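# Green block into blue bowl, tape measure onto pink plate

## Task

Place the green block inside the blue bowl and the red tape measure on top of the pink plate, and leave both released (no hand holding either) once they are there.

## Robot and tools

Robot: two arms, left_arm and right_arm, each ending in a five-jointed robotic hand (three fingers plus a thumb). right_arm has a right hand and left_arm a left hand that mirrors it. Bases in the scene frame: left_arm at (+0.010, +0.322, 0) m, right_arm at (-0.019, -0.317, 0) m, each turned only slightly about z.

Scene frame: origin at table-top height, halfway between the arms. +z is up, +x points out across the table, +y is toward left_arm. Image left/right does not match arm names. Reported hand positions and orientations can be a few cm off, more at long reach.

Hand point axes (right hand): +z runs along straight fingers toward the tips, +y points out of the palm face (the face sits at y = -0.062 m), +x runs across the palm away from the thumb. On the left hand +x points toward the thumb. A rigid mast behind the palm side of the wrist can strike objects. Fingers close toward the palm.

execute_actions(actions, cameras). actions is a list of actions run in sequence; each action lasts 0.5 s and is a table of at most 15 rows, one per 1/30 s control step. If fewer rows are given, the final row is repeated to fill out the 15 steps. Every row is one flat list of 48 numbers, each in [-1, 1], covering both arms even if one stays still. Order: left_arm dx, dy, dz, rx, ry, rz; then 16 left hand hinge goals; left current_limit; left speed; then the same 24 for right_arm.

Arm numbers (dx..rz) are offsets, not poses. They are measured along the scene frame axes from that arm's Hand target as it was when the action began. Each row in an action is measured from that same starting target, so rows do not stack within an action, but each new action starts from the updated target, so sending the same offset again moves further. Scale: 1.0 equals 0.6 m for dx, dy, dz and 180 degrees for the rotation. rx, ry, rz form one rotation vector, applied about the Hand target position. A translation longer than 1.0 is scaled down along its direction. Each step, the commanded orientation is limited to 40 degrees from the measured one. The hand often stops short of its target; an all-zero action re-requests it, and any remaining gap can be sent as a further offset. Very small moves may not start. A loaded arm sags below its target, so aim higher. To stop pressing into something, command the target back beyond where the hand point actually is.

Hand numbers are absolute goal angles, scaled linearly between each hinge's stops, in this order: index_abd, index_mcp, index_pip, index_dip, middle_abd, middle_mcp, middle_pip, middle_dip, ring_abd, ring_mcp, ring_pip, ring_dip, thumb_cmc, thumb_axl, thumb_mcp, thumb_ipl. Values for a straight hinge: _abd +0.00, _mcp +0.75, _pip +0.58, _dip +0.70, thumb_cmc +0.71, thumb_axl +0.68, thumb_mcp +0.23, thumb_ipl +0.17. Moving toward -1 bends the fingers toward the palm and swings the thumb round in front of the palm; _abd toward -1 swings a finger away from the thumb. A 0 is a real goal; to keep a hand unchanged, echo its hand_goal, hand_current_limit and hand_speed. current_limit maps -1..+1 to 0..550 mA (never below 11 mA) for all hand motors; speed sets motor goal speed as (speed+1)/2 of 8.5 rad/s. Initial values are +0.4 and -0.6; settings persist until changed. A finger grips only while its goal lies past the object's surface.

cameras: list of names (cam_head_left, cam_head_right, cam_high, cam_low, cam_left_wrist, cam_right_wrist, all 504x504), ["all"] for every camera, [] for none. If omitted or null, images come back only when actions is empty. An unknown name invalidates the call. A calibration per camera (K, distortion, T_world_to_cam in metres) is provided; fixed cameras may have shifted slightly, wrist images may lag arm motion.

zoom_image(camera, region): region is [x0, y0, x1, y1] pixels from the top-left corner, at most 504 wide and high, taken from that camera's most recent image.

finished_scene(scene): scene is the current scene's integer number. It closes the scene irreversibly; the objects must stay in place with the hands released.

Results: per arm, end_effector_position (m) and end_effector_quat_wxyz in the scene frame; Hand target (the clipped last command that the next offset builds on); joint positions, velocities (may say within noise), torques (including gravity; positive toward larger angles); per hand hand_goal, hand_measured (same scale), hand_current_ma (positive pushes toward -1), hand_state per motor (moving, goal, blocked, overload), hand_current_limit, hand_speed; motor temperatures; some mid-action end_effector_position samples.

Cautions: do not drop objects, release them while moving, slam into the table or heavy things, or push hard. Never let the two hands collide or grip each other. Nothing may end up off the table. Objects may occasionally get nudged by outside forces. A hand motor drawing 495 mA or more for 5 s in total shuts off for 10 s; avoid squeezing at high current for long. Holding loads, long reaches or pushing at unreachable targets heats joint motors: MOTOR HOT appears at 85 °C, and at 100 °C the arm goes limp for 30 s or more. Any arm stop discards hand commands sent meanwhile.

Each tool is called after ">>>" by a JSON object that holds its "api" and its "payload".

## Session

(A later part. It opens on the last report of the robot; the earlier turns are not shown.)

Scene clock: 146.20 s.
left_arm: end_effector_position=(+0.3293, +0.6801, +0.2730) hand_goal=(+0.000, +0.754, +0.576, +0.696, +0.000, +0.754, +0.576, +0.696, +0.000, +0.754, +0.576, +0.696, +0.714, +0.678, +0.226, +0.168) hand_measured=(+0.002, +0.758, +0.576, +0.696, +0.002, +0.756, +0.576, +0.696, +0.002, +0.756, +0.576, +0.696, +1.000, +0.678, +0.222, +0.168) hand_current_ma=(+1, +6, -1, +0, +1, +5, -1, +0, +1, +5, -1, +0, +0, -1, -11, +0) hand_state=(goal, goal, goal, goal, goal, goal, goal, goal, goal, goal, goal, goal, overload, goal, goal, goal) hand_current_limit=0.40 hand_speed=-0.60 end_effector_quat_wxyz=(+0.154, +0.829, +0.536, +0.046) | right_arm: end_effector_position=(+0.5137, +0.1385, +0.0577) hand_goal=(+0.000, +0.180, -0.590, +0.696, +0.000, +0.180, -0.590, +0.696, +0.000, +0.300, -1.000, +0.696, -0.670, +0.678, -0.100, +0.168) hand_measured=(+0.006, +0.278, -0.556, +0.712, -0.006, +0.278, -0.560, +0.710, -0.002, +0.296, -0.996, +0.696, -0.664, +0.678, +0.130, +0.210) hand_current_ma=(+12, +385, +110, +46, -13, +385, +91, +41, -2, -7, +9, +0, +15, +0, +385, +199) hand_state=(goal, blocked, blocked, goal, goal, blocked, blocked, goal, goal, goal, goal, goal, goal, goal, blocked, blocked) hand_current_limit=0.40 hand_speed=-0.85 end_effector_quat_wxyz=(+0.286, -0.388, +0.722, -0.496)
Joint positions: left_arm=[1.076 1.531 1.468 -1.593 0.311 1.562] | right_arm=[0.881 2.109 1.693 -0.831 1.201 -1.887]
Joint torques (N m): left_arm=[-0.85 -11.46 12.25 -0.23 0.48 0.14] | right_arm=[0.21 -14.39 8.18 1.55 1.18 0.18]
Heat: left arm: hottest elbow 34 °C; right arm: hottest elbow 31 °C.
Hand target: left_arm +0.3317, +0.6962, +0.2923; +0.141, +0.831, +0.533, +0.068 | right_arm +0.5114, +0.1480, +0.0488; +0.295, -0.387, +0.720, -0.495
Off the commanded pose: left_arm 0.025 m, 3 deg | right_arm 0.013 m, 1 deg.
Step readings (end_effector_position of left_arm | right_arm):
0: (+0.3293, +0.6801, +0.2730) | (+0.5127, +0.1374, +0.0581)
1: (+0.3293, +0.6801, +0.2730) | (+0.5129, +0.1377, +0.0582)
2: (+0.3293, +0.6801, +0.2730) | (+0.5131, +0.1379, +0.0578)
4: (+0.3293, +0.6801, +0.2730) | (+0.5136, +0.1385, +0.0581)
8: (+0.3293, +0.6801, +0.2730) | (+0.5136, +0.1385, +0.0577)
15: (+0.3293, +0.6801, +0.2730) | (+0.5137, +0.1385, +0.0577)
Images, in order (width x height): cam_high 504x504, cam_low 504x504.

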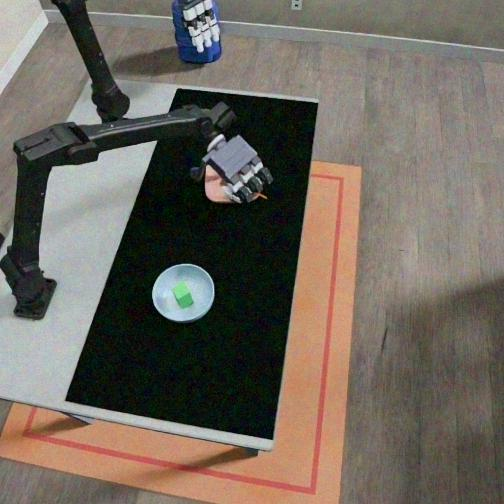

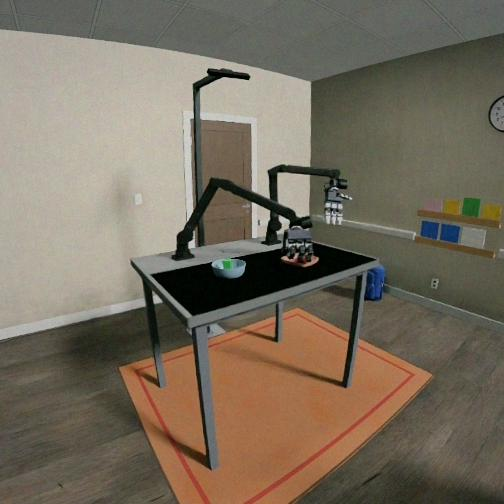

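>>> {"api": "execute_actions", "payload": {"actions": [[[0,0,0,0,0,0,0,0.754,0.576,0.696,0,0.754,0.576,0.696,0,0.754,0.576,0.696,0.714,0.678,0.226,0.168,0.4,-0.6,-0.012,0.02,0.035,0,0,0,0,0.18,-0.591,0.696,0,0.18,-0.591,0.696,0,0.3,-1,0.696,-0.671,0.677,-0.1,0.168,0.4,-0.85]],[[0,0,0,0,0,0,0,0.754,0.576,0.696,0,0.754,0.576,0.696,0,0.754,0.576,0.696,0.714,0.678,0.226,0.168,0.4,-0.6,0,0,-0.03,0,0,0,0,0.18,-0.591,0.696,0,0.18,-0.591,0.696,0,0.3,-1,0.696,-0.671,0.677,-0.1,0.168,0.4,-0.85]]], "cameras": ["cam_high","cam_head_left"]}}

>>> {"api": "zoom_image", "payload": {"camera": "cam_high", "region": [190, 130, 290, 230]}}

>>> {"api": "zoom_image", "payload": {"camera": "cam_head_left", "region": [210, 270, 330, 390]}}

Scene clock: 149.30 s.
left_arm: end_effector_position=(+0.3293, +0.6801, +0.2730) hand_goal=(+0.000, +0.754, +0.576, +0.696, +0.000, +0.754, +0.576, +0.696, +0.000, +0.754, +0.576, +0.696, +0.714, +0.678, +0.226, +0.168) hand_measured=(+0.002, +0.758, +0.576, +0.696, +0.002, +0.756, +0.576, +0.696, +0.002, +0.756, +0.576, +0.696, +1.000, +0.678, +0.222, +0.168) hand_current_ma=(+1, +6, -1, +0, +1, +5, -1, +0, +1, +5, -1, +0, +0, -1, -11, +0) hand_state=(goal, goal, goal, goal, goal, goal, goal, goal, goal, goal, goal, goal, overload, goal, goal, goal) hand_current_limit=0.40 hand_speed=-0.60 end_effector_quat_wxyz=(+0.154, +0.829, +0.536, +0.046) | right_arm: end_effector_position=(+0.5026, +0.1389, +0.0562) hand_goal=(+0.000, +0.180, -0.590, +0.696, +0.000, +0.180, -0.590, +0.696, +0.000, +0.300, -1.000, +0.696, -0.670, +0.678, -0.100, +0.168) hand_measured=(+0.006, +0.278, -0.556, +0.712, -0.006, +0.278, -0.562, +0.710, -0.002, +0.296, -0.996, +0.696, -0.662, +0.678, +0.130, +0.210) hand_current_ma=(+13, +385, +110, +46, -13, +385, +90, +40, -2, -7, +9, +0, +18, +0, +385, +201) hand_state=(goal, blocked, blocked, goal, goal, blocked, blocked, goal, goal, goal, goal, goal, goal, goal, blocked, blocked) hand_current_limit=0.40 hand_speed=-0.85 end_effector_quat_wxyz=(+0.280, -0.391, +0.719, -0.502)
Joint positions: left_arm=[1.076 1.531 1.468 -1.593 0.311 1.562] | right_arm=[0.897 2.11 1.695 -0.891 1.212 -1.841]
Joint torques (N m): left_arm=[-1.14 -11.58 12.22 -0.23 0.49 0.14] | right_arm=[0.73 -13.22 11.15 0.94 0.99 0.18]
Heat: left arm: hottest elbow 34 °C; right arm: hottest elbow 31 °C.
Hand target: left_arm +0.3317, +0.6962, +0.2923; +0.141, +0.831, +0.533, +0.068 | right_arm +0.5042, +0.1600, +0.0518; +0.295, -0.387, +0.720, -0.495
Off the commanded pose: left_arm 0.025 m, 3 deg | right_arm 0.022 m, 2 deg.
Step readings (end_effector_position of left_arm | right_arm):
0: (+0.3293, +0.6801, +0.2730) | (+0.5137, +0.1385, +0.0577)
1: (+0.3293, +0.6801, +0.2730) | (+0.5131, +0.1376, +0.0579)
2: (+0.3293, +0.6801, +0.2730) | (+0.5110, +0.1361, +0.0570)
4: (+0.3293, +0.6801, +0.2730) | (+0.5074, +0.1352, +0.0568)
8: (+0.3293, +0.6801, +0.2730) | (+0.5028, +0.1376, +0.0564)
15: (+0.3293, +0.6801, +0.2730) | (+0.5021, +0.1383, +0.0564)
16: (+0.3293, +0.6801, +0.2730) | (+0.5024, +0.1388, +0.0571)
17: (+0.3293, +0.6801, +0.2730) | (+0.5025, +0.1387, +0.0561)
19: (+0.3293, +0.6801, +0.2730) | (+0.5026, +0.1389, +0.0562)
23: (+0.3293, +0.6801, +0.2730) | (+0.5026, +0.1389, +0.0562)
30: (+0.3293, +0.6801, +0.2730) | (+0.5026, +0.1389, +0.0562)
Images, in order (width x height): cam_head_left 504x504, cam_high 504x504.

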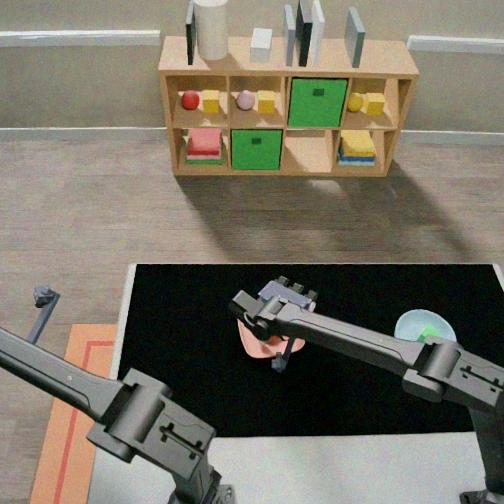

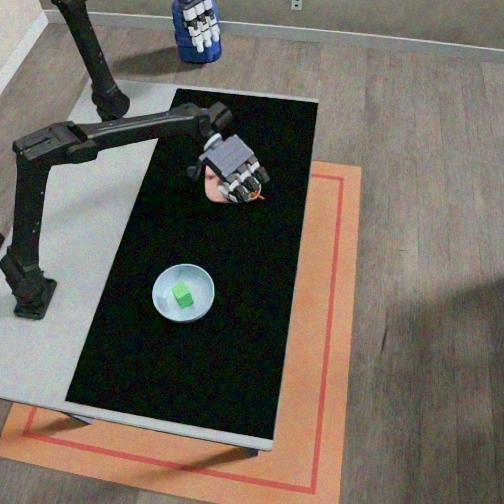

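Scaled by 5.040 from the camera's 504x504 image, which has a finer 720x720 frame.

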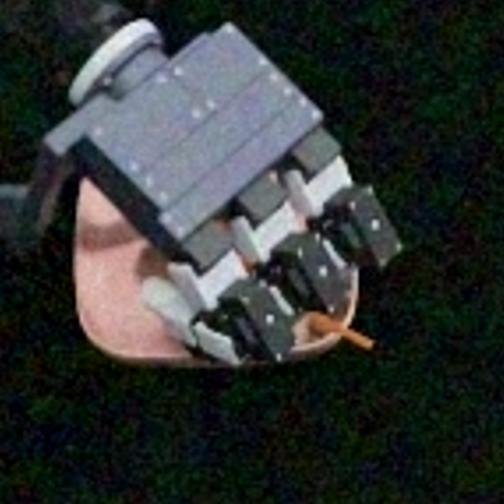

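Scaled by 4.200 from the camera's 504x504 image, which has a finer 720x720 frame.

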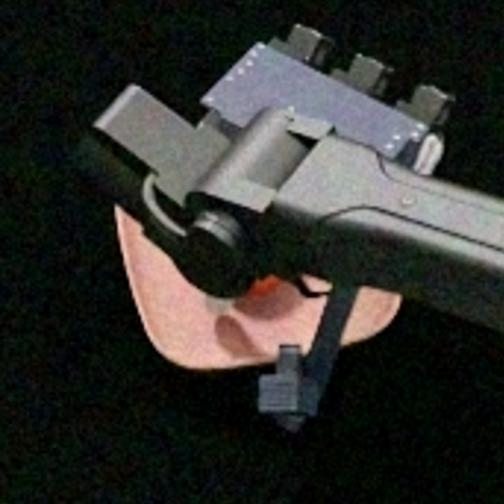

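>>> {"api": "execute_actions", "payload": {"actions": [[[0,0,0,0,0,0,0,0.754,0.576,0.696,0,0.754,0.576,0.696,0,0.754,0.576,0.696,0.714,0.678,0.226,0.168,0.4,-0.6,0,0.008,0.07,0,0,0,0,0.18,-0.591,0.696,0,0.18,-0.591,0.696,0,0.3,-1,0.696,-0.671,0.677,-0.1,0.168,0.4,-0.85]]]}}

Scene clock: 150.47 s.
left_arm: end_effector_position=(+0.3293, +0.6801, +0.2730) hand_goal=(+0.000, +0.754, +0.576, +0.696, +0.000, +0.754, +0.576, +0.696, +0.000, +0.754, +0.576, +0.696, +0.714, +0.678, +0.226, +0.168) hand_measured=(+0.002, +0.758, +0.576, +0.696, +0.002, +0.756, +0.576, +0.696, +0.002, +0.756, +0.576, +0.696, +1.000, +0.678, +0.222, +0.168) hand_current_ma=(+1, +6, -1, +0, +1, +5, -1, +0, +1, +5, -1, +0, +0, -1, -11, +0) hand_state=(goal, goal, goal, goal, goal, goal, goal, goal, goal, goal, goal, goal, overload, goal, goal, goal) hand_current_limit=0.40 hand_speed=-0.60 end_effector_quat_wxyz=(+0.154, +0.829, +0.536, +0.046) | right_arm: end_effector_position=(+0.4948, +0.1373, +0.0608) hand_goal=(+0.000, +0.180, -0.590, +0.696, +0.000, +0.180, -0.590, +0.696, +0.000, +0.300, -1.000, +0.696, -0.670, +0.678, -0.100, +0.168) hand_measured=(+0.006, +0.278, -0.556, +0.712, -0.006, +0.278, -0.562, +0.710, -0.002, +0.296, -0.996, +0.696, -0.664, +0.678, +0.130, +0.210) hand_current_ma=(+13, +385, +110, +46, -13, +385, +90, +40, -2, -7, +9, +0, +17, +0, +385, +201) hand_state=(goal, blocked, blocked, goal, goal, blocked, blocked, goal, goal, goal, goal, goal, goal, goal, blocked, blocked) hand_current_limit=0.40 hand_speed=-0.85 end_effector_quat_wxyz=(+0.265, -0.405, +0.713, -0.508)
Joint positions: left_arm=[1.076 1.531 1.468 -1.593 0.311 1.562] | right_arm=[0.904 2.11 1.715 -0.961 1.212 -1.835]
Joint torques (N m): left_arm=[-1.55 -11.11 12.29 -0.31 0.53 0.16] | right_arm=[0.44 -15.79 14.24 -0.13 1.06 0.2]
Heat: left arm: hottest elbow 34 °C; right arm: hottest elbow 31 °C.
Hand target: left_arm +0.3317, +0.6962, +0.2923; +0.141, +0.831, +0.533, +0.068 | right_arm +0.5042, +0.1648, +0.0938; +0.295, -0.387, +0.720, -0.495
Off the commanded pose: left_arm 0.025 m, 3 deg | right_arm 0.044 m, 4 deg.
Step readings (end_effector_position of left_arm | right_arm):
0: (+0.3293, +0.6801, +0.2730) | (+0.5026, +0.1389, +0.0562)
1: (+0.3293, +0.6801, +0.2730) | (+0.5019, +0.1380, +0.0568)
2: (+0.3293, +0.6801, +0.2730) | (+0.5012, +0.1371, +0.0580)
4: (+0.3293, +0.6801, +0.2730) | (+0.4988, +0.1357, +0.0587)
8: (+0.3293, +0.6801, +0.2730) | (+0.4965, +0.1361, +0.0604)
15: (+0.3293, +0.6801, +0.2730) | (+0.4948, +0.1373, +0.0608)

>>> {"api": "execute_actions", "payload": {"actions": [[[0,0,0,0,0,0,0,0.754,0.576,0.696,0,0.754,0.576,0.696,0,0.754,0.576,0.696,0.714,0.678,0.226,0.168,0.4,-0.6,0,0,0.03,0,0,0,0,0.18,-0.591,0.696,0,0.18,-0.591,0.696,0,0.3,-1,0.696,-0.671,0.677,-0.1,0.168,0.4,-0.85]],[[0,0,0,0,0,0,0,0.754,0.576,0.696,0,0.754,0.576,0.696,0,0.754,0.576,0.696,0.714,0.678,0.226,0.168,0.4,-0.6,0,0,-0.04,0,0,0,0,0.18,-0.591,0.696,0,0.18,-0.591,0.696,0,0.3,-1,0.696,-0.671,0.677,-0.1,0.168,0.4,-0.85]]]}}

Scene clock: 152.00 s.
left_arm: end_effector_position=(+0.3293, +0.6801, +0.2730) hand_goal=(+0.000, +0.754, +0.576, +0.696, +0.000, +0.754, +0.576, +0.696, +0.000, +0.754, +0.576, +0.696, +0.714, +0.678, +0.226, +0.168) hand_measured=(+0.002, +0.758, +0.576, +0.696, +0.002, +0.756, +0.576, +0.696, +0.002, +0.756, +0.576, +0.696, +1.000, +0.678, +0.222, +0.168) hand_current_ma=(+1, +6, -1, +0, +1, +5, -1, +0, +1, +5, -1, +0, +0, -1, -11, +0) hand_state=(goal, goal, goal, goal, goal, goal, goal, goal, goal, goal, goal, goal, overload, goal, goal, goal) hand_current_limit=0.40 hand_speed=-0.60 end_effector_quat_wxyz=(+0.154, +0.829, +0.536, +0.046) | right_arm: end_effector_position=(+0.4960, +0.1389, +0.0691) hand_goal=(+0.000, +0.180, -0.590, +0.696, +0.000, +0.180, -0.590, +0.696, +0.000, +0.300, -1.000, +0.696, -0.670, +0.678, -0.100, +0.168) hand_measured=(+0.006, +0.278, -0.556, +0.712, -0.006, +0.278, -0.562, +0.710, -0.002, +0.296, -0.996, +0.696, -0.664, +0.678, +0.130, +0.210) hand_current_ma=(+13, +385, +110, +46, -13, +385, +90, +40, -2, -7, +9, +0, +17, +0, +385, +201) hand_state=(goal, blocked, blocked, goal, goal, blocked, blocked, goal, goal, goal, goal, goal, goal, goal, blocked, blocked) hand_current_limit=0.40 hand_speed=-0.85 end_effector_quat_wxyz=(+0.263, -0.405, +0.713, -0.509)
Joint positions: left_arm=[1.076 1.531 1.468 -1.593 0.311 1.562] | right_arm=[0.904 2.11 1.739 -0.995 1.212 -1.828]
Joint torques (N m): left_arm=[-1.32 -11.75 12.29 -0.31 0.51 0.16] | right_arm=[0.73 -15.62 12.25 1.06 1.03 0.19]
Heat: left arm: hottest elbow 34 °C; right arm: hottest elbow 31 °C.
Hand target: left_arm +0.3317, +0.6962, +0.2923; +0.141, +0.831, +0.533, +0.068 | right_arm +0.5042, +0.1649, +0.0878; +0.295, -0.387, +0.720, -0.495
Off the commanded pose: left_arm 0.025 m, 3 deg | right_arm 0.033 m, 5 deg.
Step readings (end_effector_position of left_arm | right_arm):
0: (+0.3293, +0.6801, +0.2730) | (+0.4948, +0.1373, +0.0608)
1: (+0.3293, +0.6801, +0.2730) | (+0.4947, +0.1372, +0.0617)
2: (+0.3293, +0.6801, +0.2730) | (+0.4940, +0.1363, +0.0620)
4: (+0.3293, +0.6801, +0.2730) | (+0.4938, +0.1360, +0.0639)
8: (+0.3293, +0.6801, +0.2730) | (+0.4949, +0.1374, +0.0678)
15: (+0.3293, +0.6801, +0.2730) | (+0.4950, +0.1376, +0.0688)
16: (+0.3293, +0.6801, +0.2730) | (+0.4952, +0.1378, +0.0689)
17: (+0.3293, +0.6801, +0.2730) | (+0.4954, +0.1381, +0.0689)
19: (+0.3293, +0.6801, +0.2730) | (+0.4958, +0.1386, +0.0691)
23: (+0.3293, +0.6801, +0.2730) | (+0.4960, +0.1388, +0.0691)
30: (+0.3293, +0.6801, +0.2730) | (+0.4960, +0.1389, +0.0691)

>>> {"api": "execute_actions", "payload": {"actions": [[[0,0,0,0,0,0,0,0.754,0.576,0.696,0,0.754,0.576,0.696,0,0.754,0.576,0.696,0.714,0.678,0.226,0.168,0.4,-0.6,0,0.004,-0.04,0,0,0,0,0.18,-0.591,0.696,0,0.18,-0.591,0.696,0,0.3,-1,0.696,-0.671,0.677,-0.1,0.168,0.4,-0.85]],[[0,0,0,0,0,0,0,0.754,0.576,0.696,0,0.754,0.576,0.696,0,0.754,0.576,0.696,0.714,0.678,0.226,0.168,0.4,-0.6,0,0.004,-0.018,0,0,0,0,0.18,-0.591,0.696,0,0.18,-0.591,0.696,0,0.3,-1,0.696,-0.671,0.677,-0.1,0.168,0.4,-0.85]]], "cameras": ["cam_high","cam_head_left"]}}

>>> {"api": "zoom_image", "payload": {"camera": "cam_high", "region": [190, 130, 290, 230]}}

>>> {"api": "zoom_image", "payload": {"camera": "cam_head_left", "region": [210, 270, 330, 390]}}

Scene clock: 153.90 s.
left_arm: end_effector_position=(+0.3293, +0.6801, +0.2730) hand_goal=(+0.000, +0.754, +0.576, +0.696, +0.000, +0.754, +0.576, +0.696, +0.000, +0.754, +0.576, +0.696, +0.714, +0.678, +0.226, +0.168) hand_measured=(+0.002, +0.758, +0.576, +0.696, +0.002, +0.756, +0.576, +0.696, +0.002, +0.756, +0.576, +0.696, +1.000, +0.678, +0.222, +0.168) hand_current_ma=(+1, +6, -1, +0, +1, +5, -1, +0, +1, +5, -1, +0, +0, -1, -11, +0) hand_state=(goal, goal, goal, goal, goal, goal, goal, goal, goal, goal, goal, goal, overload, goal, goal, goal) hand_current_limit=0.40 hand_speed=-0.60 end_effector_quat_wxyz=(+0.154, +0.829, +0.536, +0.046) | right_arm: end_effector_position=(+0.5027, +0.1467, +0.0566) hand_goal=(+0.000, +0.180, -0.590, +0.696, +0.000, +0.180, -0.590, +0.696, +0.000, +0.300, -1.000, +0.696, -0.670, +0.678, -0.100, +0.168) hand_measured=(+0.008, +0.270, -0.558, +0.712, -0.008, +0.274, -0.564, +0.708, -0.002, +0.296, -0.996, +0.696, -0.672, +0.678, +0.136, +0.212) hand_current_ma=(+15, +370, +105, +43, -16, +385, +79, +34, -2, -7, +9, +0, -3, +0, +385, +206) hand_state=(goal, blocked, blocked, goal, goal, blocked, blocked, goal, goal, goal, goal, goal, goal, goal, blocked, blocked) hand_current_limit=0.40 hand_speed=-0.85 end_effector_quat_wxyz=(+0.276, -0.393, +0.717, -0.504)
Joint positions: left_arm=[1.076 1.531 1.468 -1.593 0.311 1.562] | right_arm=[0.904 2.135 1.741 -0.945 1.215 -1.818]
Joint torques (N m): left_arm=[-1.38 -11.58 12.21 -0.4 0.51 0.14] | right_arm=[0.73 -13.74 10.89 1.36 0.95 0.22]
Heat: left arm: hottest elbow 34 °C; right arm: hottest elbow 31 °C.
Hand target: left_arm +0.3317, +0.6962, +0.2923; +0.141, +0.831, +0.533, +0.068 | right_arm +0.5042, +0.1696, +0.0530; +0.295, -0.387, +0.720, -0.495
Off the commanded pose: left_arm 0.025 m, 3 deg | right_arm 0.023 m, 3 deg.
Step readings (end_effector_position of left_arm | right_arm):
0: (+0.3293, +0.6801, +0.2730) | (+0.4960, +0.1389, +0.0691)
1: (+0.3293, +0.6801, +0.2730) | (+0.4967, +0.1398, +0.0684)
2: (+0.3293, +0.6801, +0.2730) | (+0.4983, +0.1419, +0.0685)
4: (+0.3293, +0.6801, +0.2730) | (+0.5001, +0.1442, +0.0637)
8: (+0.3293, +0.6801, +0.2730) | (+0.5012, +0.1448, +0.0570)
15: (+0.3293, +0.6801, +0.2730) | (+0.5013, +0.1450, +0.0561)
16: (+0.3293, +0.6801, +0.2730) | (+0.5016, +0.1454, +0.0562)
17: (+0.3293, +0.6801, +0.2730) | (+0.5021, +0.1460, +0.0564)
19: (+0.3293, +0.6801, +0.2730) | (+0.5025, +0.1465, +0.0566)
23: (+0.3293, +0.6801, +0.2730) | (+0.5027, +0.1467, +0.0566)
30: (+0.3293, +0.6801, +0.2730) | (+0.5027, +0.1467, +0.0566)
Images, in order (width x height): cam_head_left 504x504, cam_high 504x504.

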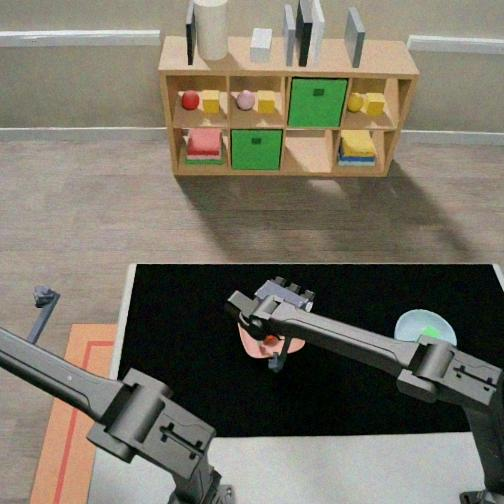

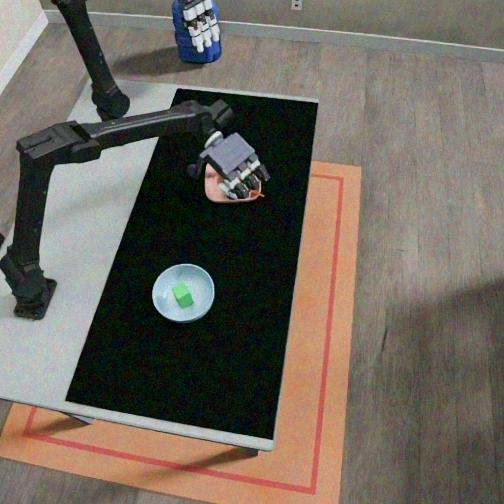

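Scaled by 5.040 from the camera's 504x504 image, which has a finer 720x720 frame.

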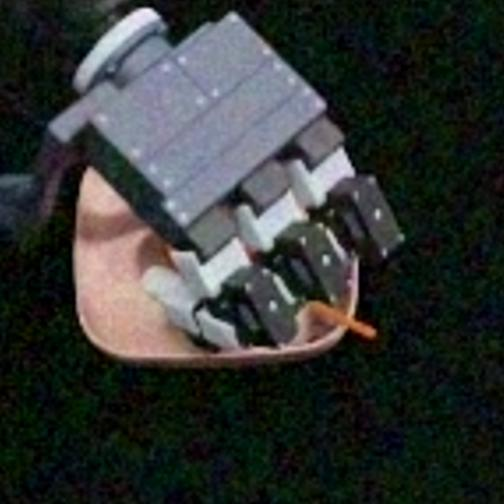

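Scaled by 4.200 from the camera's 504x504 image, which has a finer 720x720 frame.

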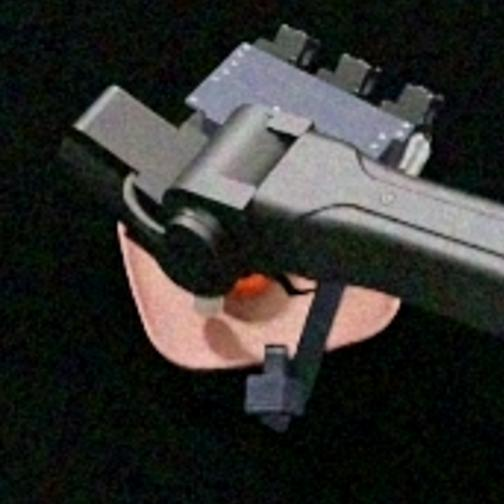

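>>> {"api": "execute_actions", "payload": {"actions": [[[0,0,0,0,0,0,0,0.754,0.576,0.696,0,0.754,0.576,0.696,0,0.754,0.576,0.696,0.714,0.678,0.226,0.168,0.4,-0.6,0,0,0,0,0,0,0,0.36,-0.591,0.696,0,0.36,-0.591,0.696,0,0.3,-1,0.696,-0.671,0.677,0.17,0.168,0.4,-0.9]],[[0,0,0,0,0,0,0,0.754,0.576,0.696,0,0.754,0.576,0.696,0,0.754,0.576,0.696,0.714,0.678,0.226,0.168,0.4,-0.6,0,0,0,0,0,0,0,0.46,-0.591,0.696,0,0.46,-0.591,0.696,0,0.36,-1,0.696,-0.671,0.677,0.22,0.168,0.4,-0.9]],[[0,0,0,0,0,0,0,0.754,0.576,0.696,0,0.754,0.576,0.696,0,0.754,0.576,0.696,0.714,0.678,0.226,0.168,0.4,-0.6,0,0,0,0,0,0,0,0.507,-0.591,0.696,0,0.507,-0.591,0.696,0,0.36,-1,0.696,-0.671,0.677,0.22,0.168,0.4,-0.9]]], "cameras": ["cam_high","cam_head_left","cam_right_wrist"]}}

>>> {"api": "zoom_image", "payload": {"camera": "cam_high", "region": [190, 130, 290, 230]}}

>>> {"api": "zoom_image", "payload": {"camera": "cam_head_left", "region": [210, 270, 330, 390]}}

Scene clock: 156.37 s.
left_arm: end_effector_position=(+0.3293, +0.6801, +0.2730) hand_goal=(+0.000, +0.754, +0.576, +0.696, +0.000, +0.754, +0.576, +0.696, +0.000, +0.754, +0.576, +0.696, +0.714, +0.678, +0.226, +0.168) hand_measured=(+0.002, +0.758, +0.576, +0.696, +0.002, +0.756, +0.576, +0.696, +0.002, +0.756, +0.576, +0.696, +1.000, +0.678, +0.222, +0.168) hand_current_ma=(+1, +6, -1, +0, +1, +5, -1, +0, +1, +5, -1, +0, +0, -1, -11, +0) hand_state=(goal, goal, goal, goal, goal, goal, goal, goal, goal, goal, goal, goal, overload, goal, goal, goal) hand_current_limit=0.40 hand_speed=-0.60 end_effector_quat_wxyz=(+0.154, +0.829, +0.536, +0.046) | right_arm: end_effector_position=(+0.4919, +0.1587, +0.0517) hand_goal=(+0.000, +0.508, -0.590, +0.696, +0.000, +0.508, -0.590, +0.696, +0.000, +0.360, -1.000, +0.696, -0.670, +0.678, +0.220, +0.168) hand_measured=(+0.002, +0.478, -0.602, +0.690, -0.006, +0.486, -0.594, +0.694, -0.002, +0.352, -0.996, +0.696, -0.672, +0.678, +0.216, +0.168) hand_current_ma=(+4, -98, -33, -15, -14, -73, -11, -3, -2, -23, +9, +0, -3, +0, -12, +0) hand_state=(goal, blocked, goal, goal, goal, blocked, goal, goal, goal, goal, goal, goal, goal, goal, goal, goal) hand_current_limit=0.40 hand_speed=-0.90 end_effector_quat_wxyz=(+0.280, -0.402, +0.713, -0.502)
Joint positions: left_arm=[1.076 1.531 1.468 -1.593 0.311 1.562] | right_arm=[0.927 2.143 1.741 -0.943 1.215 -1.814]
Joint torques (N m): left_arm=[-1.32 -11.05 12.23 -0.21 0.49 0.15] | right_arm=[-0.26 -14.39 10.97 1.26 1.03 0.11]
Heat: left arm: hottest elbow 34 °C; right arm: hottest elbow 31 °C.
Hand target: left_arm +0.3317, +0.6962, +0.2923; +0.141, +0.831, +0.533, +0.068 | right_arm +0.5042, +0.1696, +0.0530; +0.295, -0.387, +0.720, -0.495
Off the commanded pose: left_arm 0.025 m, 3 deg | right_arm 0.017 m, 3 deg.
Step readings (end_effector_position of left_arm | right_arm):
0: (+0.3293, +0.6801, +0.2730) | (+0.5027, +0.1467, +0.0566)
1: (+0.3293, +0.6801, +0.2730) | (+0.5027, +0.1467, +0.0566)
2: (+0.3293, +0.6801, +0.2730) | (+0.5027, +0.1467, +0.0566)
4: (+0.3293, +0.6801, +0.2730) | (+0.5027, +0.1467, +0.0566)
8: (+0.3293, +0.6801, +0.2730) | (+0.5027, +0.1468, +0.0566)
15: (+0.3293, +0.6801, +0.2730) | (+0.5013, +0.1484, +0.0537)
16: (+0.3293, +0.6801, +0.2730) | (+0.5013, +0.1484, +0.0527)
17: (+0.3293, +0.6801, +0.2730) | (+0.5012, +0.1483, +0.0517)
19: (+0.3293, +0.6801, +0.2730) | (+0.5005, +0.1492, +0.0517)
23: (+0.3293, +0.6801, +0.2730) | (+0.4977, +0.1524, +0.0517)
30: (+0.3293, +0.6801, +0.2730) | (+0.4934, +0.1571, +0.0517)
31: (+0.3293, +0.6801, +0.2730) | (+0.4941, +0.1563, +0.0517)
32: (+0.3293, +0.6801, +0.2730) | (+0.4934, +0.1571, +0.0517)
34: (+0.3293, +0.6801, +0.2730) | (+0.4934, +0.1571, +0.0517)
38: (+0.3293, +0.6801, +0.2730) | (+0.4919, +0.1587, +0.0517)
45: (+0.3293, +0.6801, +0.2730) | (+0.4919, +0.1587, +0.0517)
camera_calibration:
cam_right_wrist: T_world_to_cam=[[0.213432, 0.768917, -0.602672, -0.163236], [-0.12031, 0.632878, 0.764847, -0.113635], [0.969522, -0.0907357, 0.227585, -0.344412], [0, 0, 0, 1]] pos_world=[0.355083, 0.166182, 0.0669186]
Images, in order (width x height): cam_head_left 504x504, cam_high 504x504, cam_right_wrist 504x504.

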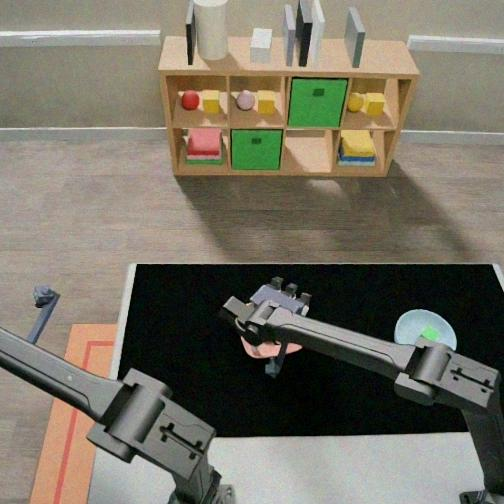

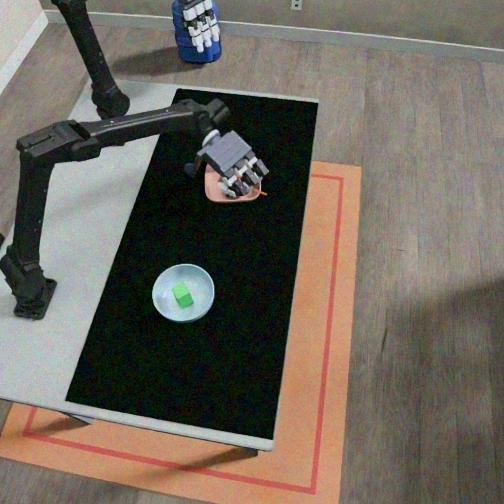

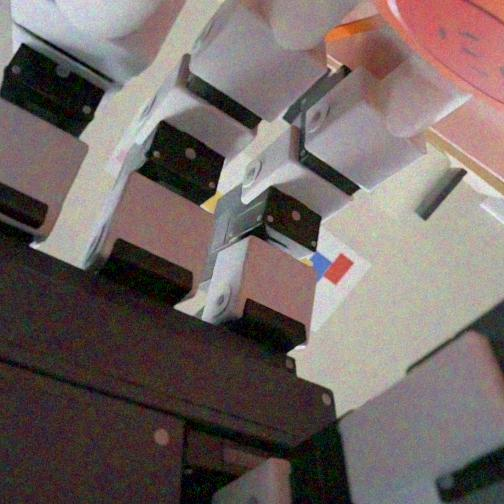

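Scaled by 5.040 from the camera's 504x504 image, which has a finer 720x720 frame.

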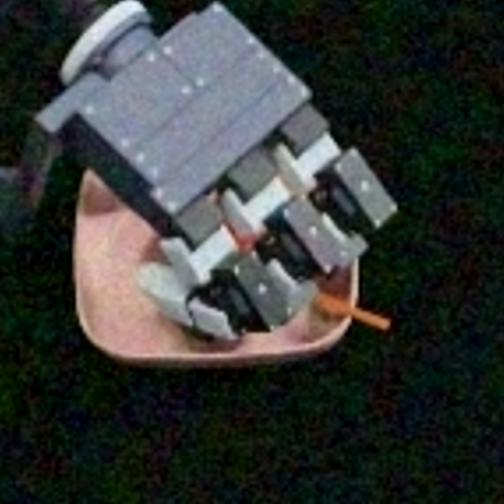

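Scaled by 4.200 from the camera's 504x504 image, which has a finer 720x720 frame.

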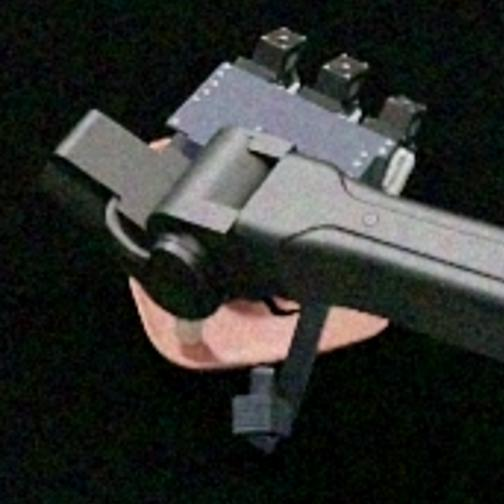

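>>> {"api": "execute_actions", "payload": {"actions": [[[0,0,0,0,0,0,0,0.754,0.576,0.696,0,0.754,0.576,0.696,0,0.754,0.576,0.696,0.714,0.678,0.226,0.168,0.4,-0.6,0.015,0,0.06,0,0,0,0,0.52,-0.591,0.696,0,0.52,-0.591,0.696,0,0.36,-1,0.696,-0.671,0.677,0.24,0.168,0.4,-0.9]]], "cameras": ["cam_high","cam_head_left","cam_low"]}}

>>> {"api": "zoom_image", "payload": {"camera": "cam_high", "region": [190, 130, 290, 230]}}

>>> {"api": "zoom_image", "payload": {"camera": "cam_low", "region": [250, 200, 350, 300]}}

Scene clock: 157.83 s.
left_arm: end_effector_position=(+0.3293, +0.6801, +0.2730) hand_goal=(+0.000, +0.754, +0.576, +0.696, +0.000, +0.754, +0.576, +0.696, +0.000, +0.754, +0.576, +0.696, +0.714, +0.678, +0.226, +0.168) hand_measured=(+0.002, +0.758, +0.576, +0.696, +0.002, +0.756, +0.576, +0.696, +0.002, +0.756, +0.576, +0.696, +1.000, +0.678, +0.222, +0.168) hand_current_ma=(+1, +6, -1, +0, +1, +5, -1, +0, +1, +5, -1, +0, +0, -1, -11, +0) hand_state=(goal, goal, goal, goal, goal, goal, goal, goal, goal, goal, goal, goal, overload, goal, goal, goal) hand_current_limit=0.40 hand_speed=-0.60 end_effector_quat_wxyz=(+0.154, +0.829, +0.536, +0.046) | right_arm: end_effector_position=(+0.4928, +0.1599, +0.0550) hand_goal=(+0.000, +0.520, -0.590, +0.696, +0.000, +0.520, -0.590, +0.696, +0.000, +0.360, -1.000, +0.696, -0.670, +0.678, +0.240, +0.168) hand_measured=(+0.002, +0.502, -0.596, +0.692, -0.006, +0.508, -0.590, +0.694, -0.002, +0.352, -0.996, +0.696, -0.672, +0.678, +0.236, +0.168) hand_current_ma=(+4, -54, -13, -10, -14, -34, +0, -2, -2, -23, +9, +0, -3, +0, -14, +0) hand_state=(goal, goal, goal, goal, goal, goal, goal, goal, goal, goal, goal, goal, goal, goal, goal, goal) hand_current_limit=0.40 hand_speed=-0.90 end_effector_quat_wxyz=(+0.280, -0.405, +0.711, -0.502)
Joint positions: left_arm=[1.076 1.531 1.468 -1.593 0.311 1.562] | right_arm=[0.927 2.143 1.75 -0.948 1.215 -1.826]
Joint torques (N m): left_arm=[-1.55 -11.63 12.12 -0.34 0.51 0.13] | right_arm=[-0.91 -16.26 14.32 -0.49 0.88 -0.05]
Heat: left arm: hottest elbow 34 °C; right arm: hottest elbow 32 °C.
Hand target: left_arm +0.3317, +0.6962, +0.2923; +0.141, +0.831, +0.533, +0.068 | right_arm +0.5132, +0.1696, +0.0890; +0.295, -0.387, +0.720, -0.495
Off the commanded pose: left_arm 0.025 m, 3 deg | right_arm 0.041 m, 3 deg.
Step readings (end_effector_position of left_arm | right_arm):
0: (+0.3293, +0.6801, +0.2730) | (+0.4919, +0.1587, +0.0517)
1: (+0.3293, +0.6801, +0.2730) | (+0.4917, +0.1584, +0.0516)
2: (+0.3293, +0.6801, +0.2730) | (+0.4921, +0.1589, +0.0527)
4: (+0.3293, +0.6801, +0.2730) | (+0.4926, +0.1596, +0.0539)
8: (+0.3293, +0.6801, +0.2730) | (+0.4929, +0.1601, +0.0550)
15: (+0.3293, +0.6801, +0.2730) | (+0.4928, +0.1599, +0.0550)
Images, in order (width x height): cam_head_left 504x504, cam_high 504x504, cam_low 504x504.

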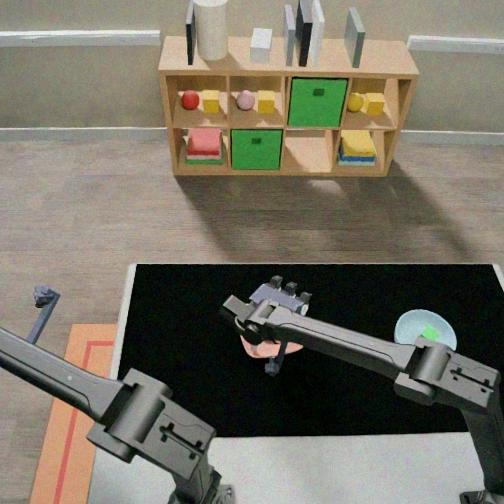

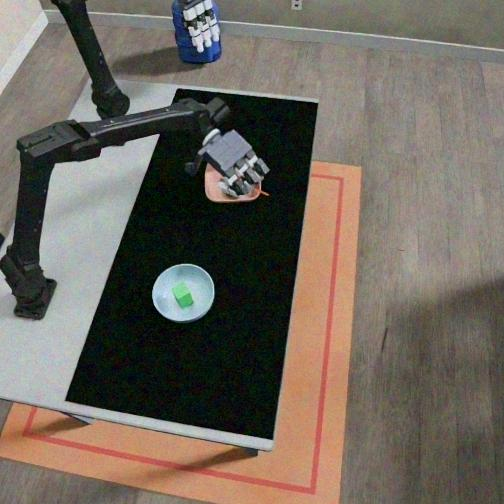

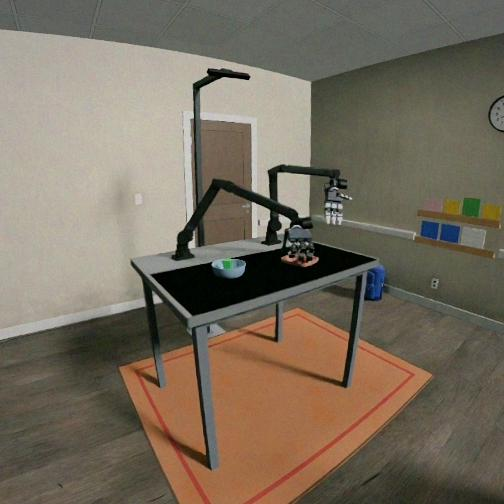

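Scaled by 5.040 from the camera's 504x504 image, which has a finer 720x720 frame.

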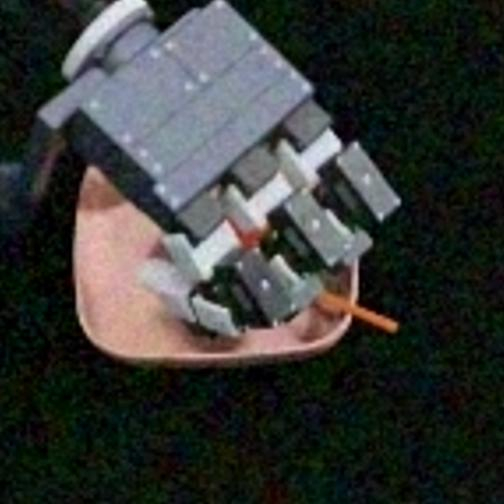

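Scaled by 5.040 from the camera's 504x504 image, which has a finer 720x720 frame.

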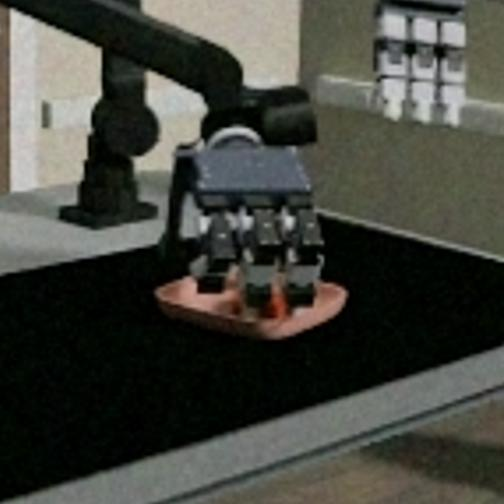

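>>> {"api": "execute_actions", "payload": {"actions": [[[0,0,0,0,0,0,0,0.754,0.576,0.696,0,0.754,0.576,0.696,0,0.754,0.576,0.696,0.714,0.678,0.226,0.168,0.4,-0.6,0,0,0.05,0,0,0,0,0.55,-0.591,0.696,0,0.55,-0.591,0.696,0,0.36,-1,0.696,-0.671,0.677,0.26,0.168,0.4,-0.9]],[[0,0,0,0,0,0,0,0.754,0.576,0.696,0,0.754,0.576,0.696,0,0.754,0.576,0.696,0.714,0.678,0.226,0.168,0.4,-0.6,0,0,0.05,0,0,0,0,0.55,-0.591,0.696,0,0.55,-0.591,0.696,0,0.36,-1,0.696,-0.671,0.677,0.26,0.168,0.4,-0.9]]], "cameras": ["cam_high","cam_head_left","cam_low"]}}

>>> {"api": "zoom_image", "payload": {"camera": "cam_high", "region": [190, 130, 290, 230]}}

>>> {"api": "zoom_image", "payload": {"camera": "cam_low", "region": [250, 200, 350, 300]}}

Scene clock: 159.47 s.
left_arm: end_effector_position=(+0.3293, +0.6801, +0.2730) hand_goal=(+0.000, +0.754, +0.576, +0.696, +0.000, +0.754, +0.576, +0.696, +0.000, +0.754, +0.576, +0.696, +0.714, +0.678, +0.226, +0.168) hand_measured=(+0.002, +0.758, +0.576, +0.696, +0.002, +0.756, +0.576, +0.696, +0.002, +0.756, +0.576, +0.696, +1.000, +0.678, +0.222, +0.168) hand_current_ma=(+1, +6, -1, +0, +1, +5, -1, +0, +1, +5, -1, +0, +0, -1, -11, +0) hand_state=(goal, goal, goal, goal, goal, goal, goal, goal, goal, goal, goal, goal, overload, goal, goal, goal) hand_current_limit=0.40 hand_speed=-0.60 end_effector_quat_wxyz=(+0.154, +0.829, +0.536, +0.046) | right_arm: end_effector_position=(+0.4942, +0.1618, +0.0981) hand_goal=(+0.000, +0.550, -0.590, +0.696, +0.000, +0.550, -0.590, +0.696, +0.000, +0.360, -1.000, +0.696, -0.670, +0.678, +0.260, +0.168) hand_measured=(+0.002, +0.540, -0.590, +0.694, -0.006, +0.540, -0.588, +0.696, -0.002, +0.352, -0.996, +0.696, -0.670, +0.678, +0.256, +0.168) hand_current_ma=(+5, -27, -1, -3, -14, -30, +2, -1, -2, -21, +9, +0, -1, +0, -14, +0) hand_state=(goal, goal, goal, goal, goal, goal, goal, goal, goal, goal, goal, goal, goal, goal, goal, goal) hand_current_limit=0.40 hand_speed=-0.90 end_effector_quat_wxyz=(+0.269, -0.413, +0.707, -0.507)
Joint positions: left_arm=[1.076 1.531 1.468 -1.593 0.311 1.562] | right_arm=[0.927 2.123 1.839 -1.081 1.215 -1.832]
Joint torques (N m): left_arm=[-1.26 -11.69 12.34 -0.38 0.5 0.14] | right_arm=[-0.62 -18.26 14.42 -0.43 0.92 0.03]
Heat: left arm: hottest elbow 34 °C; right arm: hottest elbow 32 °C.
Hand target: left_arm +0.3317, +0.6962, +0.2923; +0.141, +0.831, +0.533, +0.068 | right_arm +0.5132, +0.1696, +0.1490; +0.295, -0.387, +0.720, -0.495
Off the commanded pose: left_arm 0.025 m, 3 deg | right_arm 0.055 m, 5 deg.
Step readings (end_effector_position of left_arm | right_arm):
0: (+0.3293, +0.6801, +0.2730) | (+0.4928, +0.1599, +0.0550)
1: (+0.3293, +0.6801, +0.2730) | (+0.4922, +0.1591, +0.0557)
2: (+0.3293, +0.6801, +0.2730) | (+0.4915, +0.1582, +0.0569)
4: (+0.3293, +0.6801, +0.2730) | (+0.4906, +0.1569, +0.0591)
8: (+0.3293, +0.6801, +0.2730) | (+0.4924, +0.1594, +0.0657)
15: (+0.3293, +0.6801, +0.2730) | (+0.4924, +0.1594, +0.0673)
16: (+0.3293, +0.6801, +0.2730) | (+0.4918, +0.1585, +0.0681)
17: (+0.3293, +0.6801, +0.2730) | (+0.4908, +0.1571, +0.0688)
19: (+0.3293, +0.6801, +0.2730) | (+0.4903, +0.1565, +0.0747)
23: (+0.3293, +0.6801, +0.2730) | (+0.4921, +0.1589, +0.0875)
30: (+0.3293, +0.6801, +0.2730) | (+0.4944, +0.1622, +0.0982)
Images, in order (width x height): cam_head_left 504x504, cam_high 504x504, cam_low 504x504.

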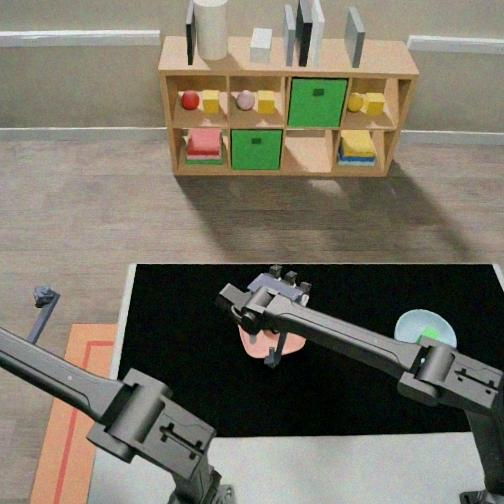

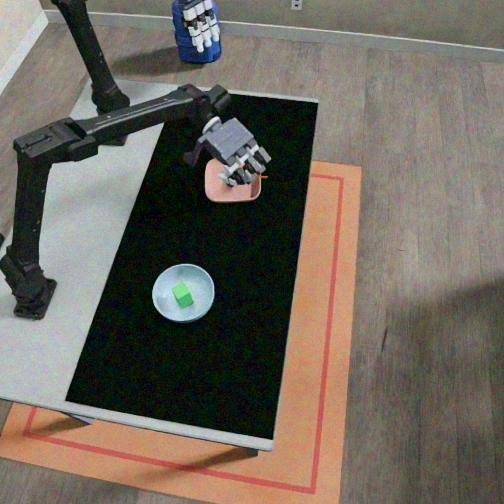

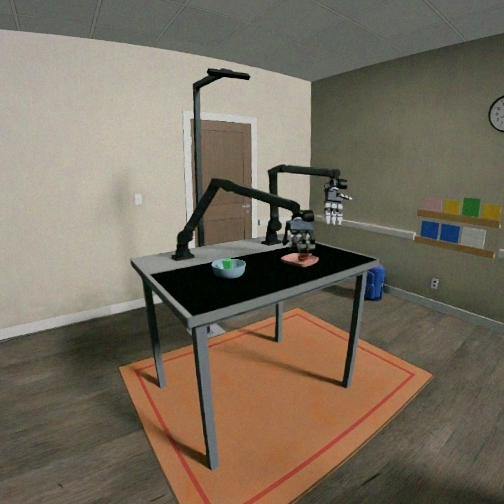

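Scaled by 5.040 from the camera's 504x504 image, which has a finer 720x720 frame.

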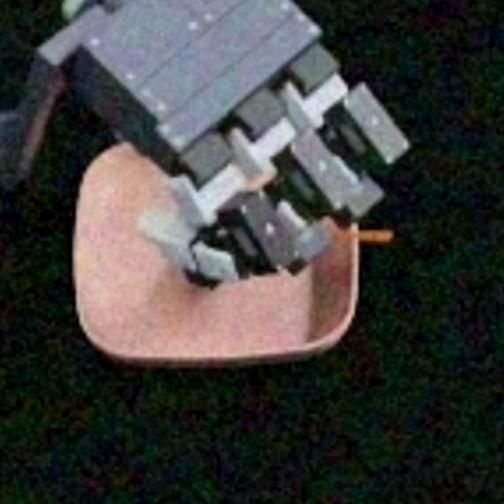

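Scaled by 5.040 from the camera's 504x504 image, which has a finer 720x720 frame.

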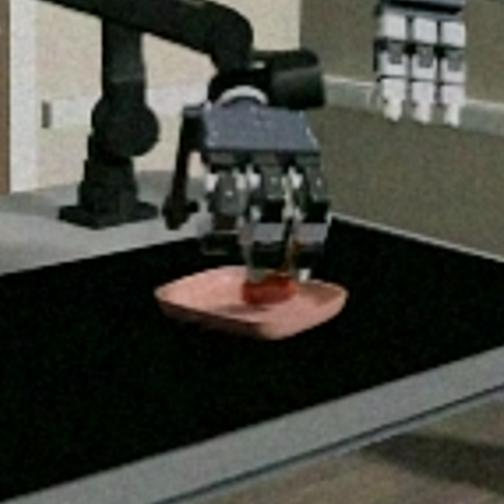

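>>> {"api": "zoom_image", "payload": {"camera": "cam_low", "region": [275, 210, 325, 270]}}

>>> {"api": "zoom_image", "payload": {"camera": "cam_high", "region": [215, 150, 280, 210]}}

>>> {"api": "execute_actions", "payload": {"actions": [], "cameras": ["cam_right_wrist","cam_head_right","cam_left_wrist","cam_low","cam_high"]}}

Scaled by 8.400 from the camera's 504x504 image, which has a finer 720x720 frame.

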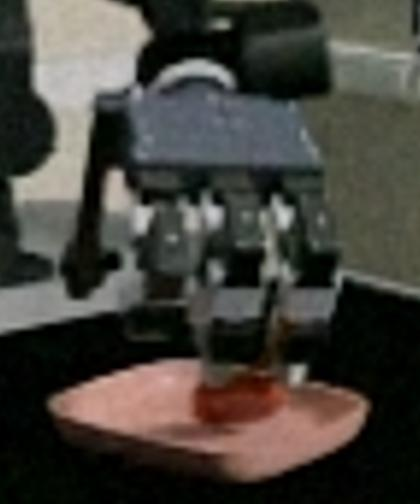

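Scaled by 7.754 from the camera's 504x504 image, which has a finer 720x720 frame.

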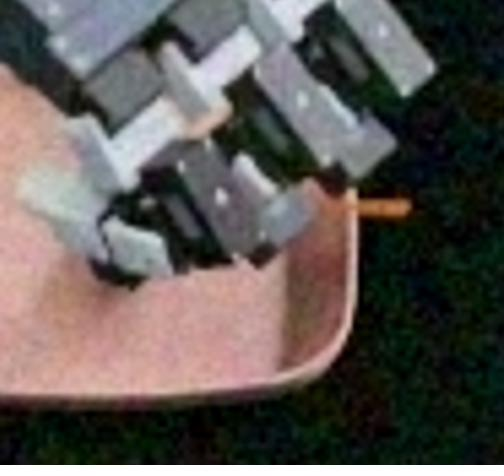

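Scene clock: 159.67 s.
left_arm: end_effector_position=(+0.3293, +0.6801, +0.2730) hand_goal=(+0.000, +0.754, +0.576, +0.696, +0.000, +0.754, +0.576, +0.696, +0.000, +0.754, +0.576, +0.696, +0.714, +0.678, +0.226, +0.168) hand_measured=(+0.002, +0.758, +0.576, +0.696, +0.002, +0.756, +0.576, +0.696, +0.002, +0.756, +0.576, +0.696, +1.000, +0.678, +0.222, +0.168) hand_current_ma=(+1, +6, -1, +0, +1, +5, -1, +0, +1, +5, -1, +0, +0, -1, -11, +0) hand_state=(goal, goal, goal, goal, goal, goal, goal, goal, goal, goal, goal, goal, overload, goal, goal, goal) hand_current_limit=0.40 hand_speed=-0.60 end_effector_quat_wxyz=(+0.154, +0.829, +0.536, +0.046) | right_arm: end_effector_position=(+0.4942, +0.1618, +0.0981) hand_goal=(+0.000, +0.550, -0.590, +0.696, +0.000, +0.550, -0.590, +0.696, +0.000, +0.360, -1.000, +0.696, -0.670, +0.678, +0.260, +0.168) hand_measured=(+0.002, +0.540, -0.590, +0.694, -0.006, +0.540, -0.588, +0.696, -0.002, +0.352, -0.996, +0.696, -0.670, +0.678, +0.256, +0.168) hand_current_ma=(+5, -27, -1, -3, -14, -30, +2, -1, -2, -21, +9, +0, -1, +0, -14, +0) hand_state=(goal, goal, goal, goal, goal, goal, goal, goal, goal, goal, goal, goal, goal, goal, goal, goal) hand_current_limit=0.40 hand_speed=-0.90 end_effector_quat_wxyz=(+0.269, -0.413, +0.707, -0.507)
Joint positions: left_arm=[1.076 1.531 1.468 -1.593 0.311 1.562] | right_arm=[0.927 2.123 1.839 -1.081 1.215 -1.832]
Joint velocities: within noise
Joint torques (N m): left_arm=[-1.14 -11.81 12.29 -0.24 0.5 0.15] | right_arm=[-0.62 -18.43 14.43 -0.5 0.86 -0.02]
Motor temperatures (°C): left_arm=[23 21 34 23 20 19] | right_arm=[23 23 32 23 22 20]
Heat: left arm: hottest elbow 34 °C; right arm: hottest elbow 32 °C.
Hand target: left_arm +0.3317, +0.6962, +0.2923; +0.141, +0.831, +0.533, +0.068 | right_arm +0.5132, +0.1696, +0.1490; +0.295, -0.387, +0.720, -0.495
Off the commanded pose: left_arm 0.025 m, 3 deg | right_arm 0.055 m, 5 deg.
camera_calibration:
cam_left_wrist: T_world_to_cam=[[-0.887492, -0.456742, -0.0612027, 0.577543], [-0.418157, 0.742373, 0.523477, -0.558311], [-0.193658, 0.490173, -0.849839, 0.081171], [0, 0, 0, 1]] pos_world=[0.294822, 0.638475, 0.396592]
cam_right_wrist: T_world_to_cam=[[0.196397, 0.751754, -0.629519, -0.124374], [-0.108993, 0.654782, 0.747918, -0.158281], [0.974448, -0.0782757, 0.210533, -0.359698], [0, 0, 0, 1]] pos_world=[0.357682, 0.168982, 0.115813]
Images, in order (width x height): cam_head_right 504x504, cam_high 504x504, cam_low 504x504, cam_left_wrist 504x504, cam_right_wrist 504x504.

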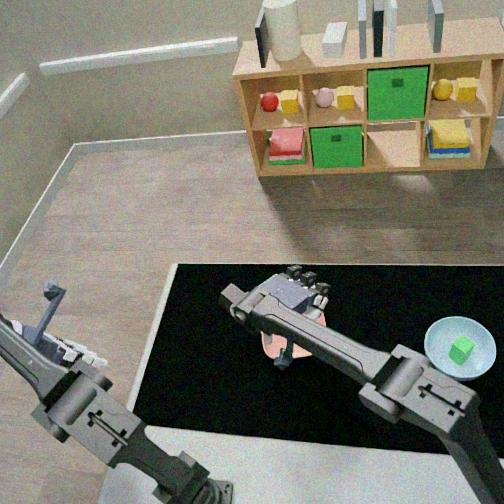

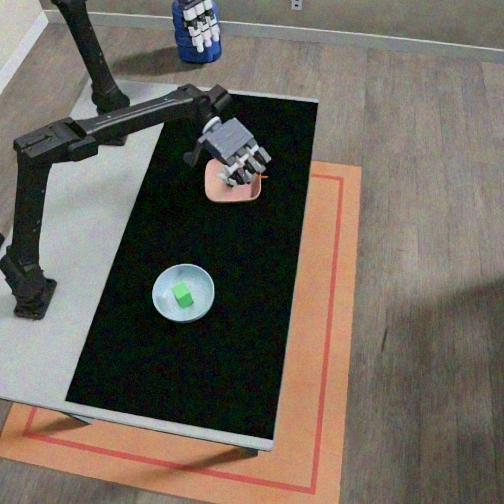

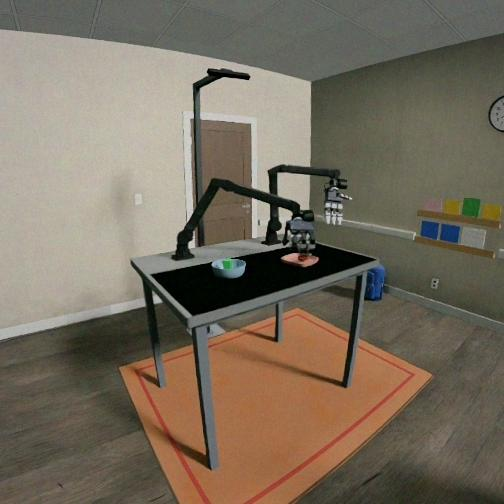

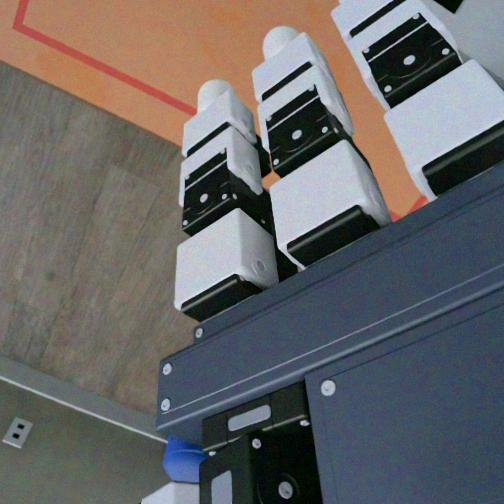

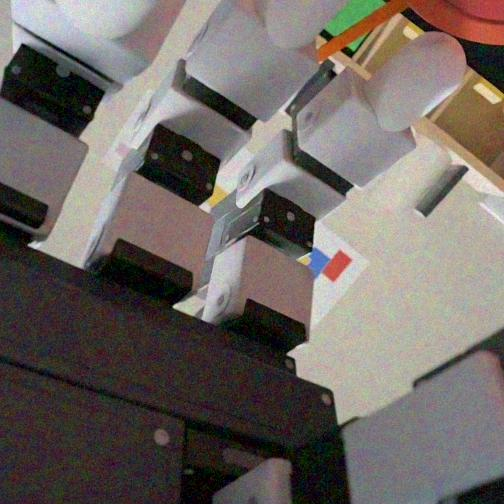

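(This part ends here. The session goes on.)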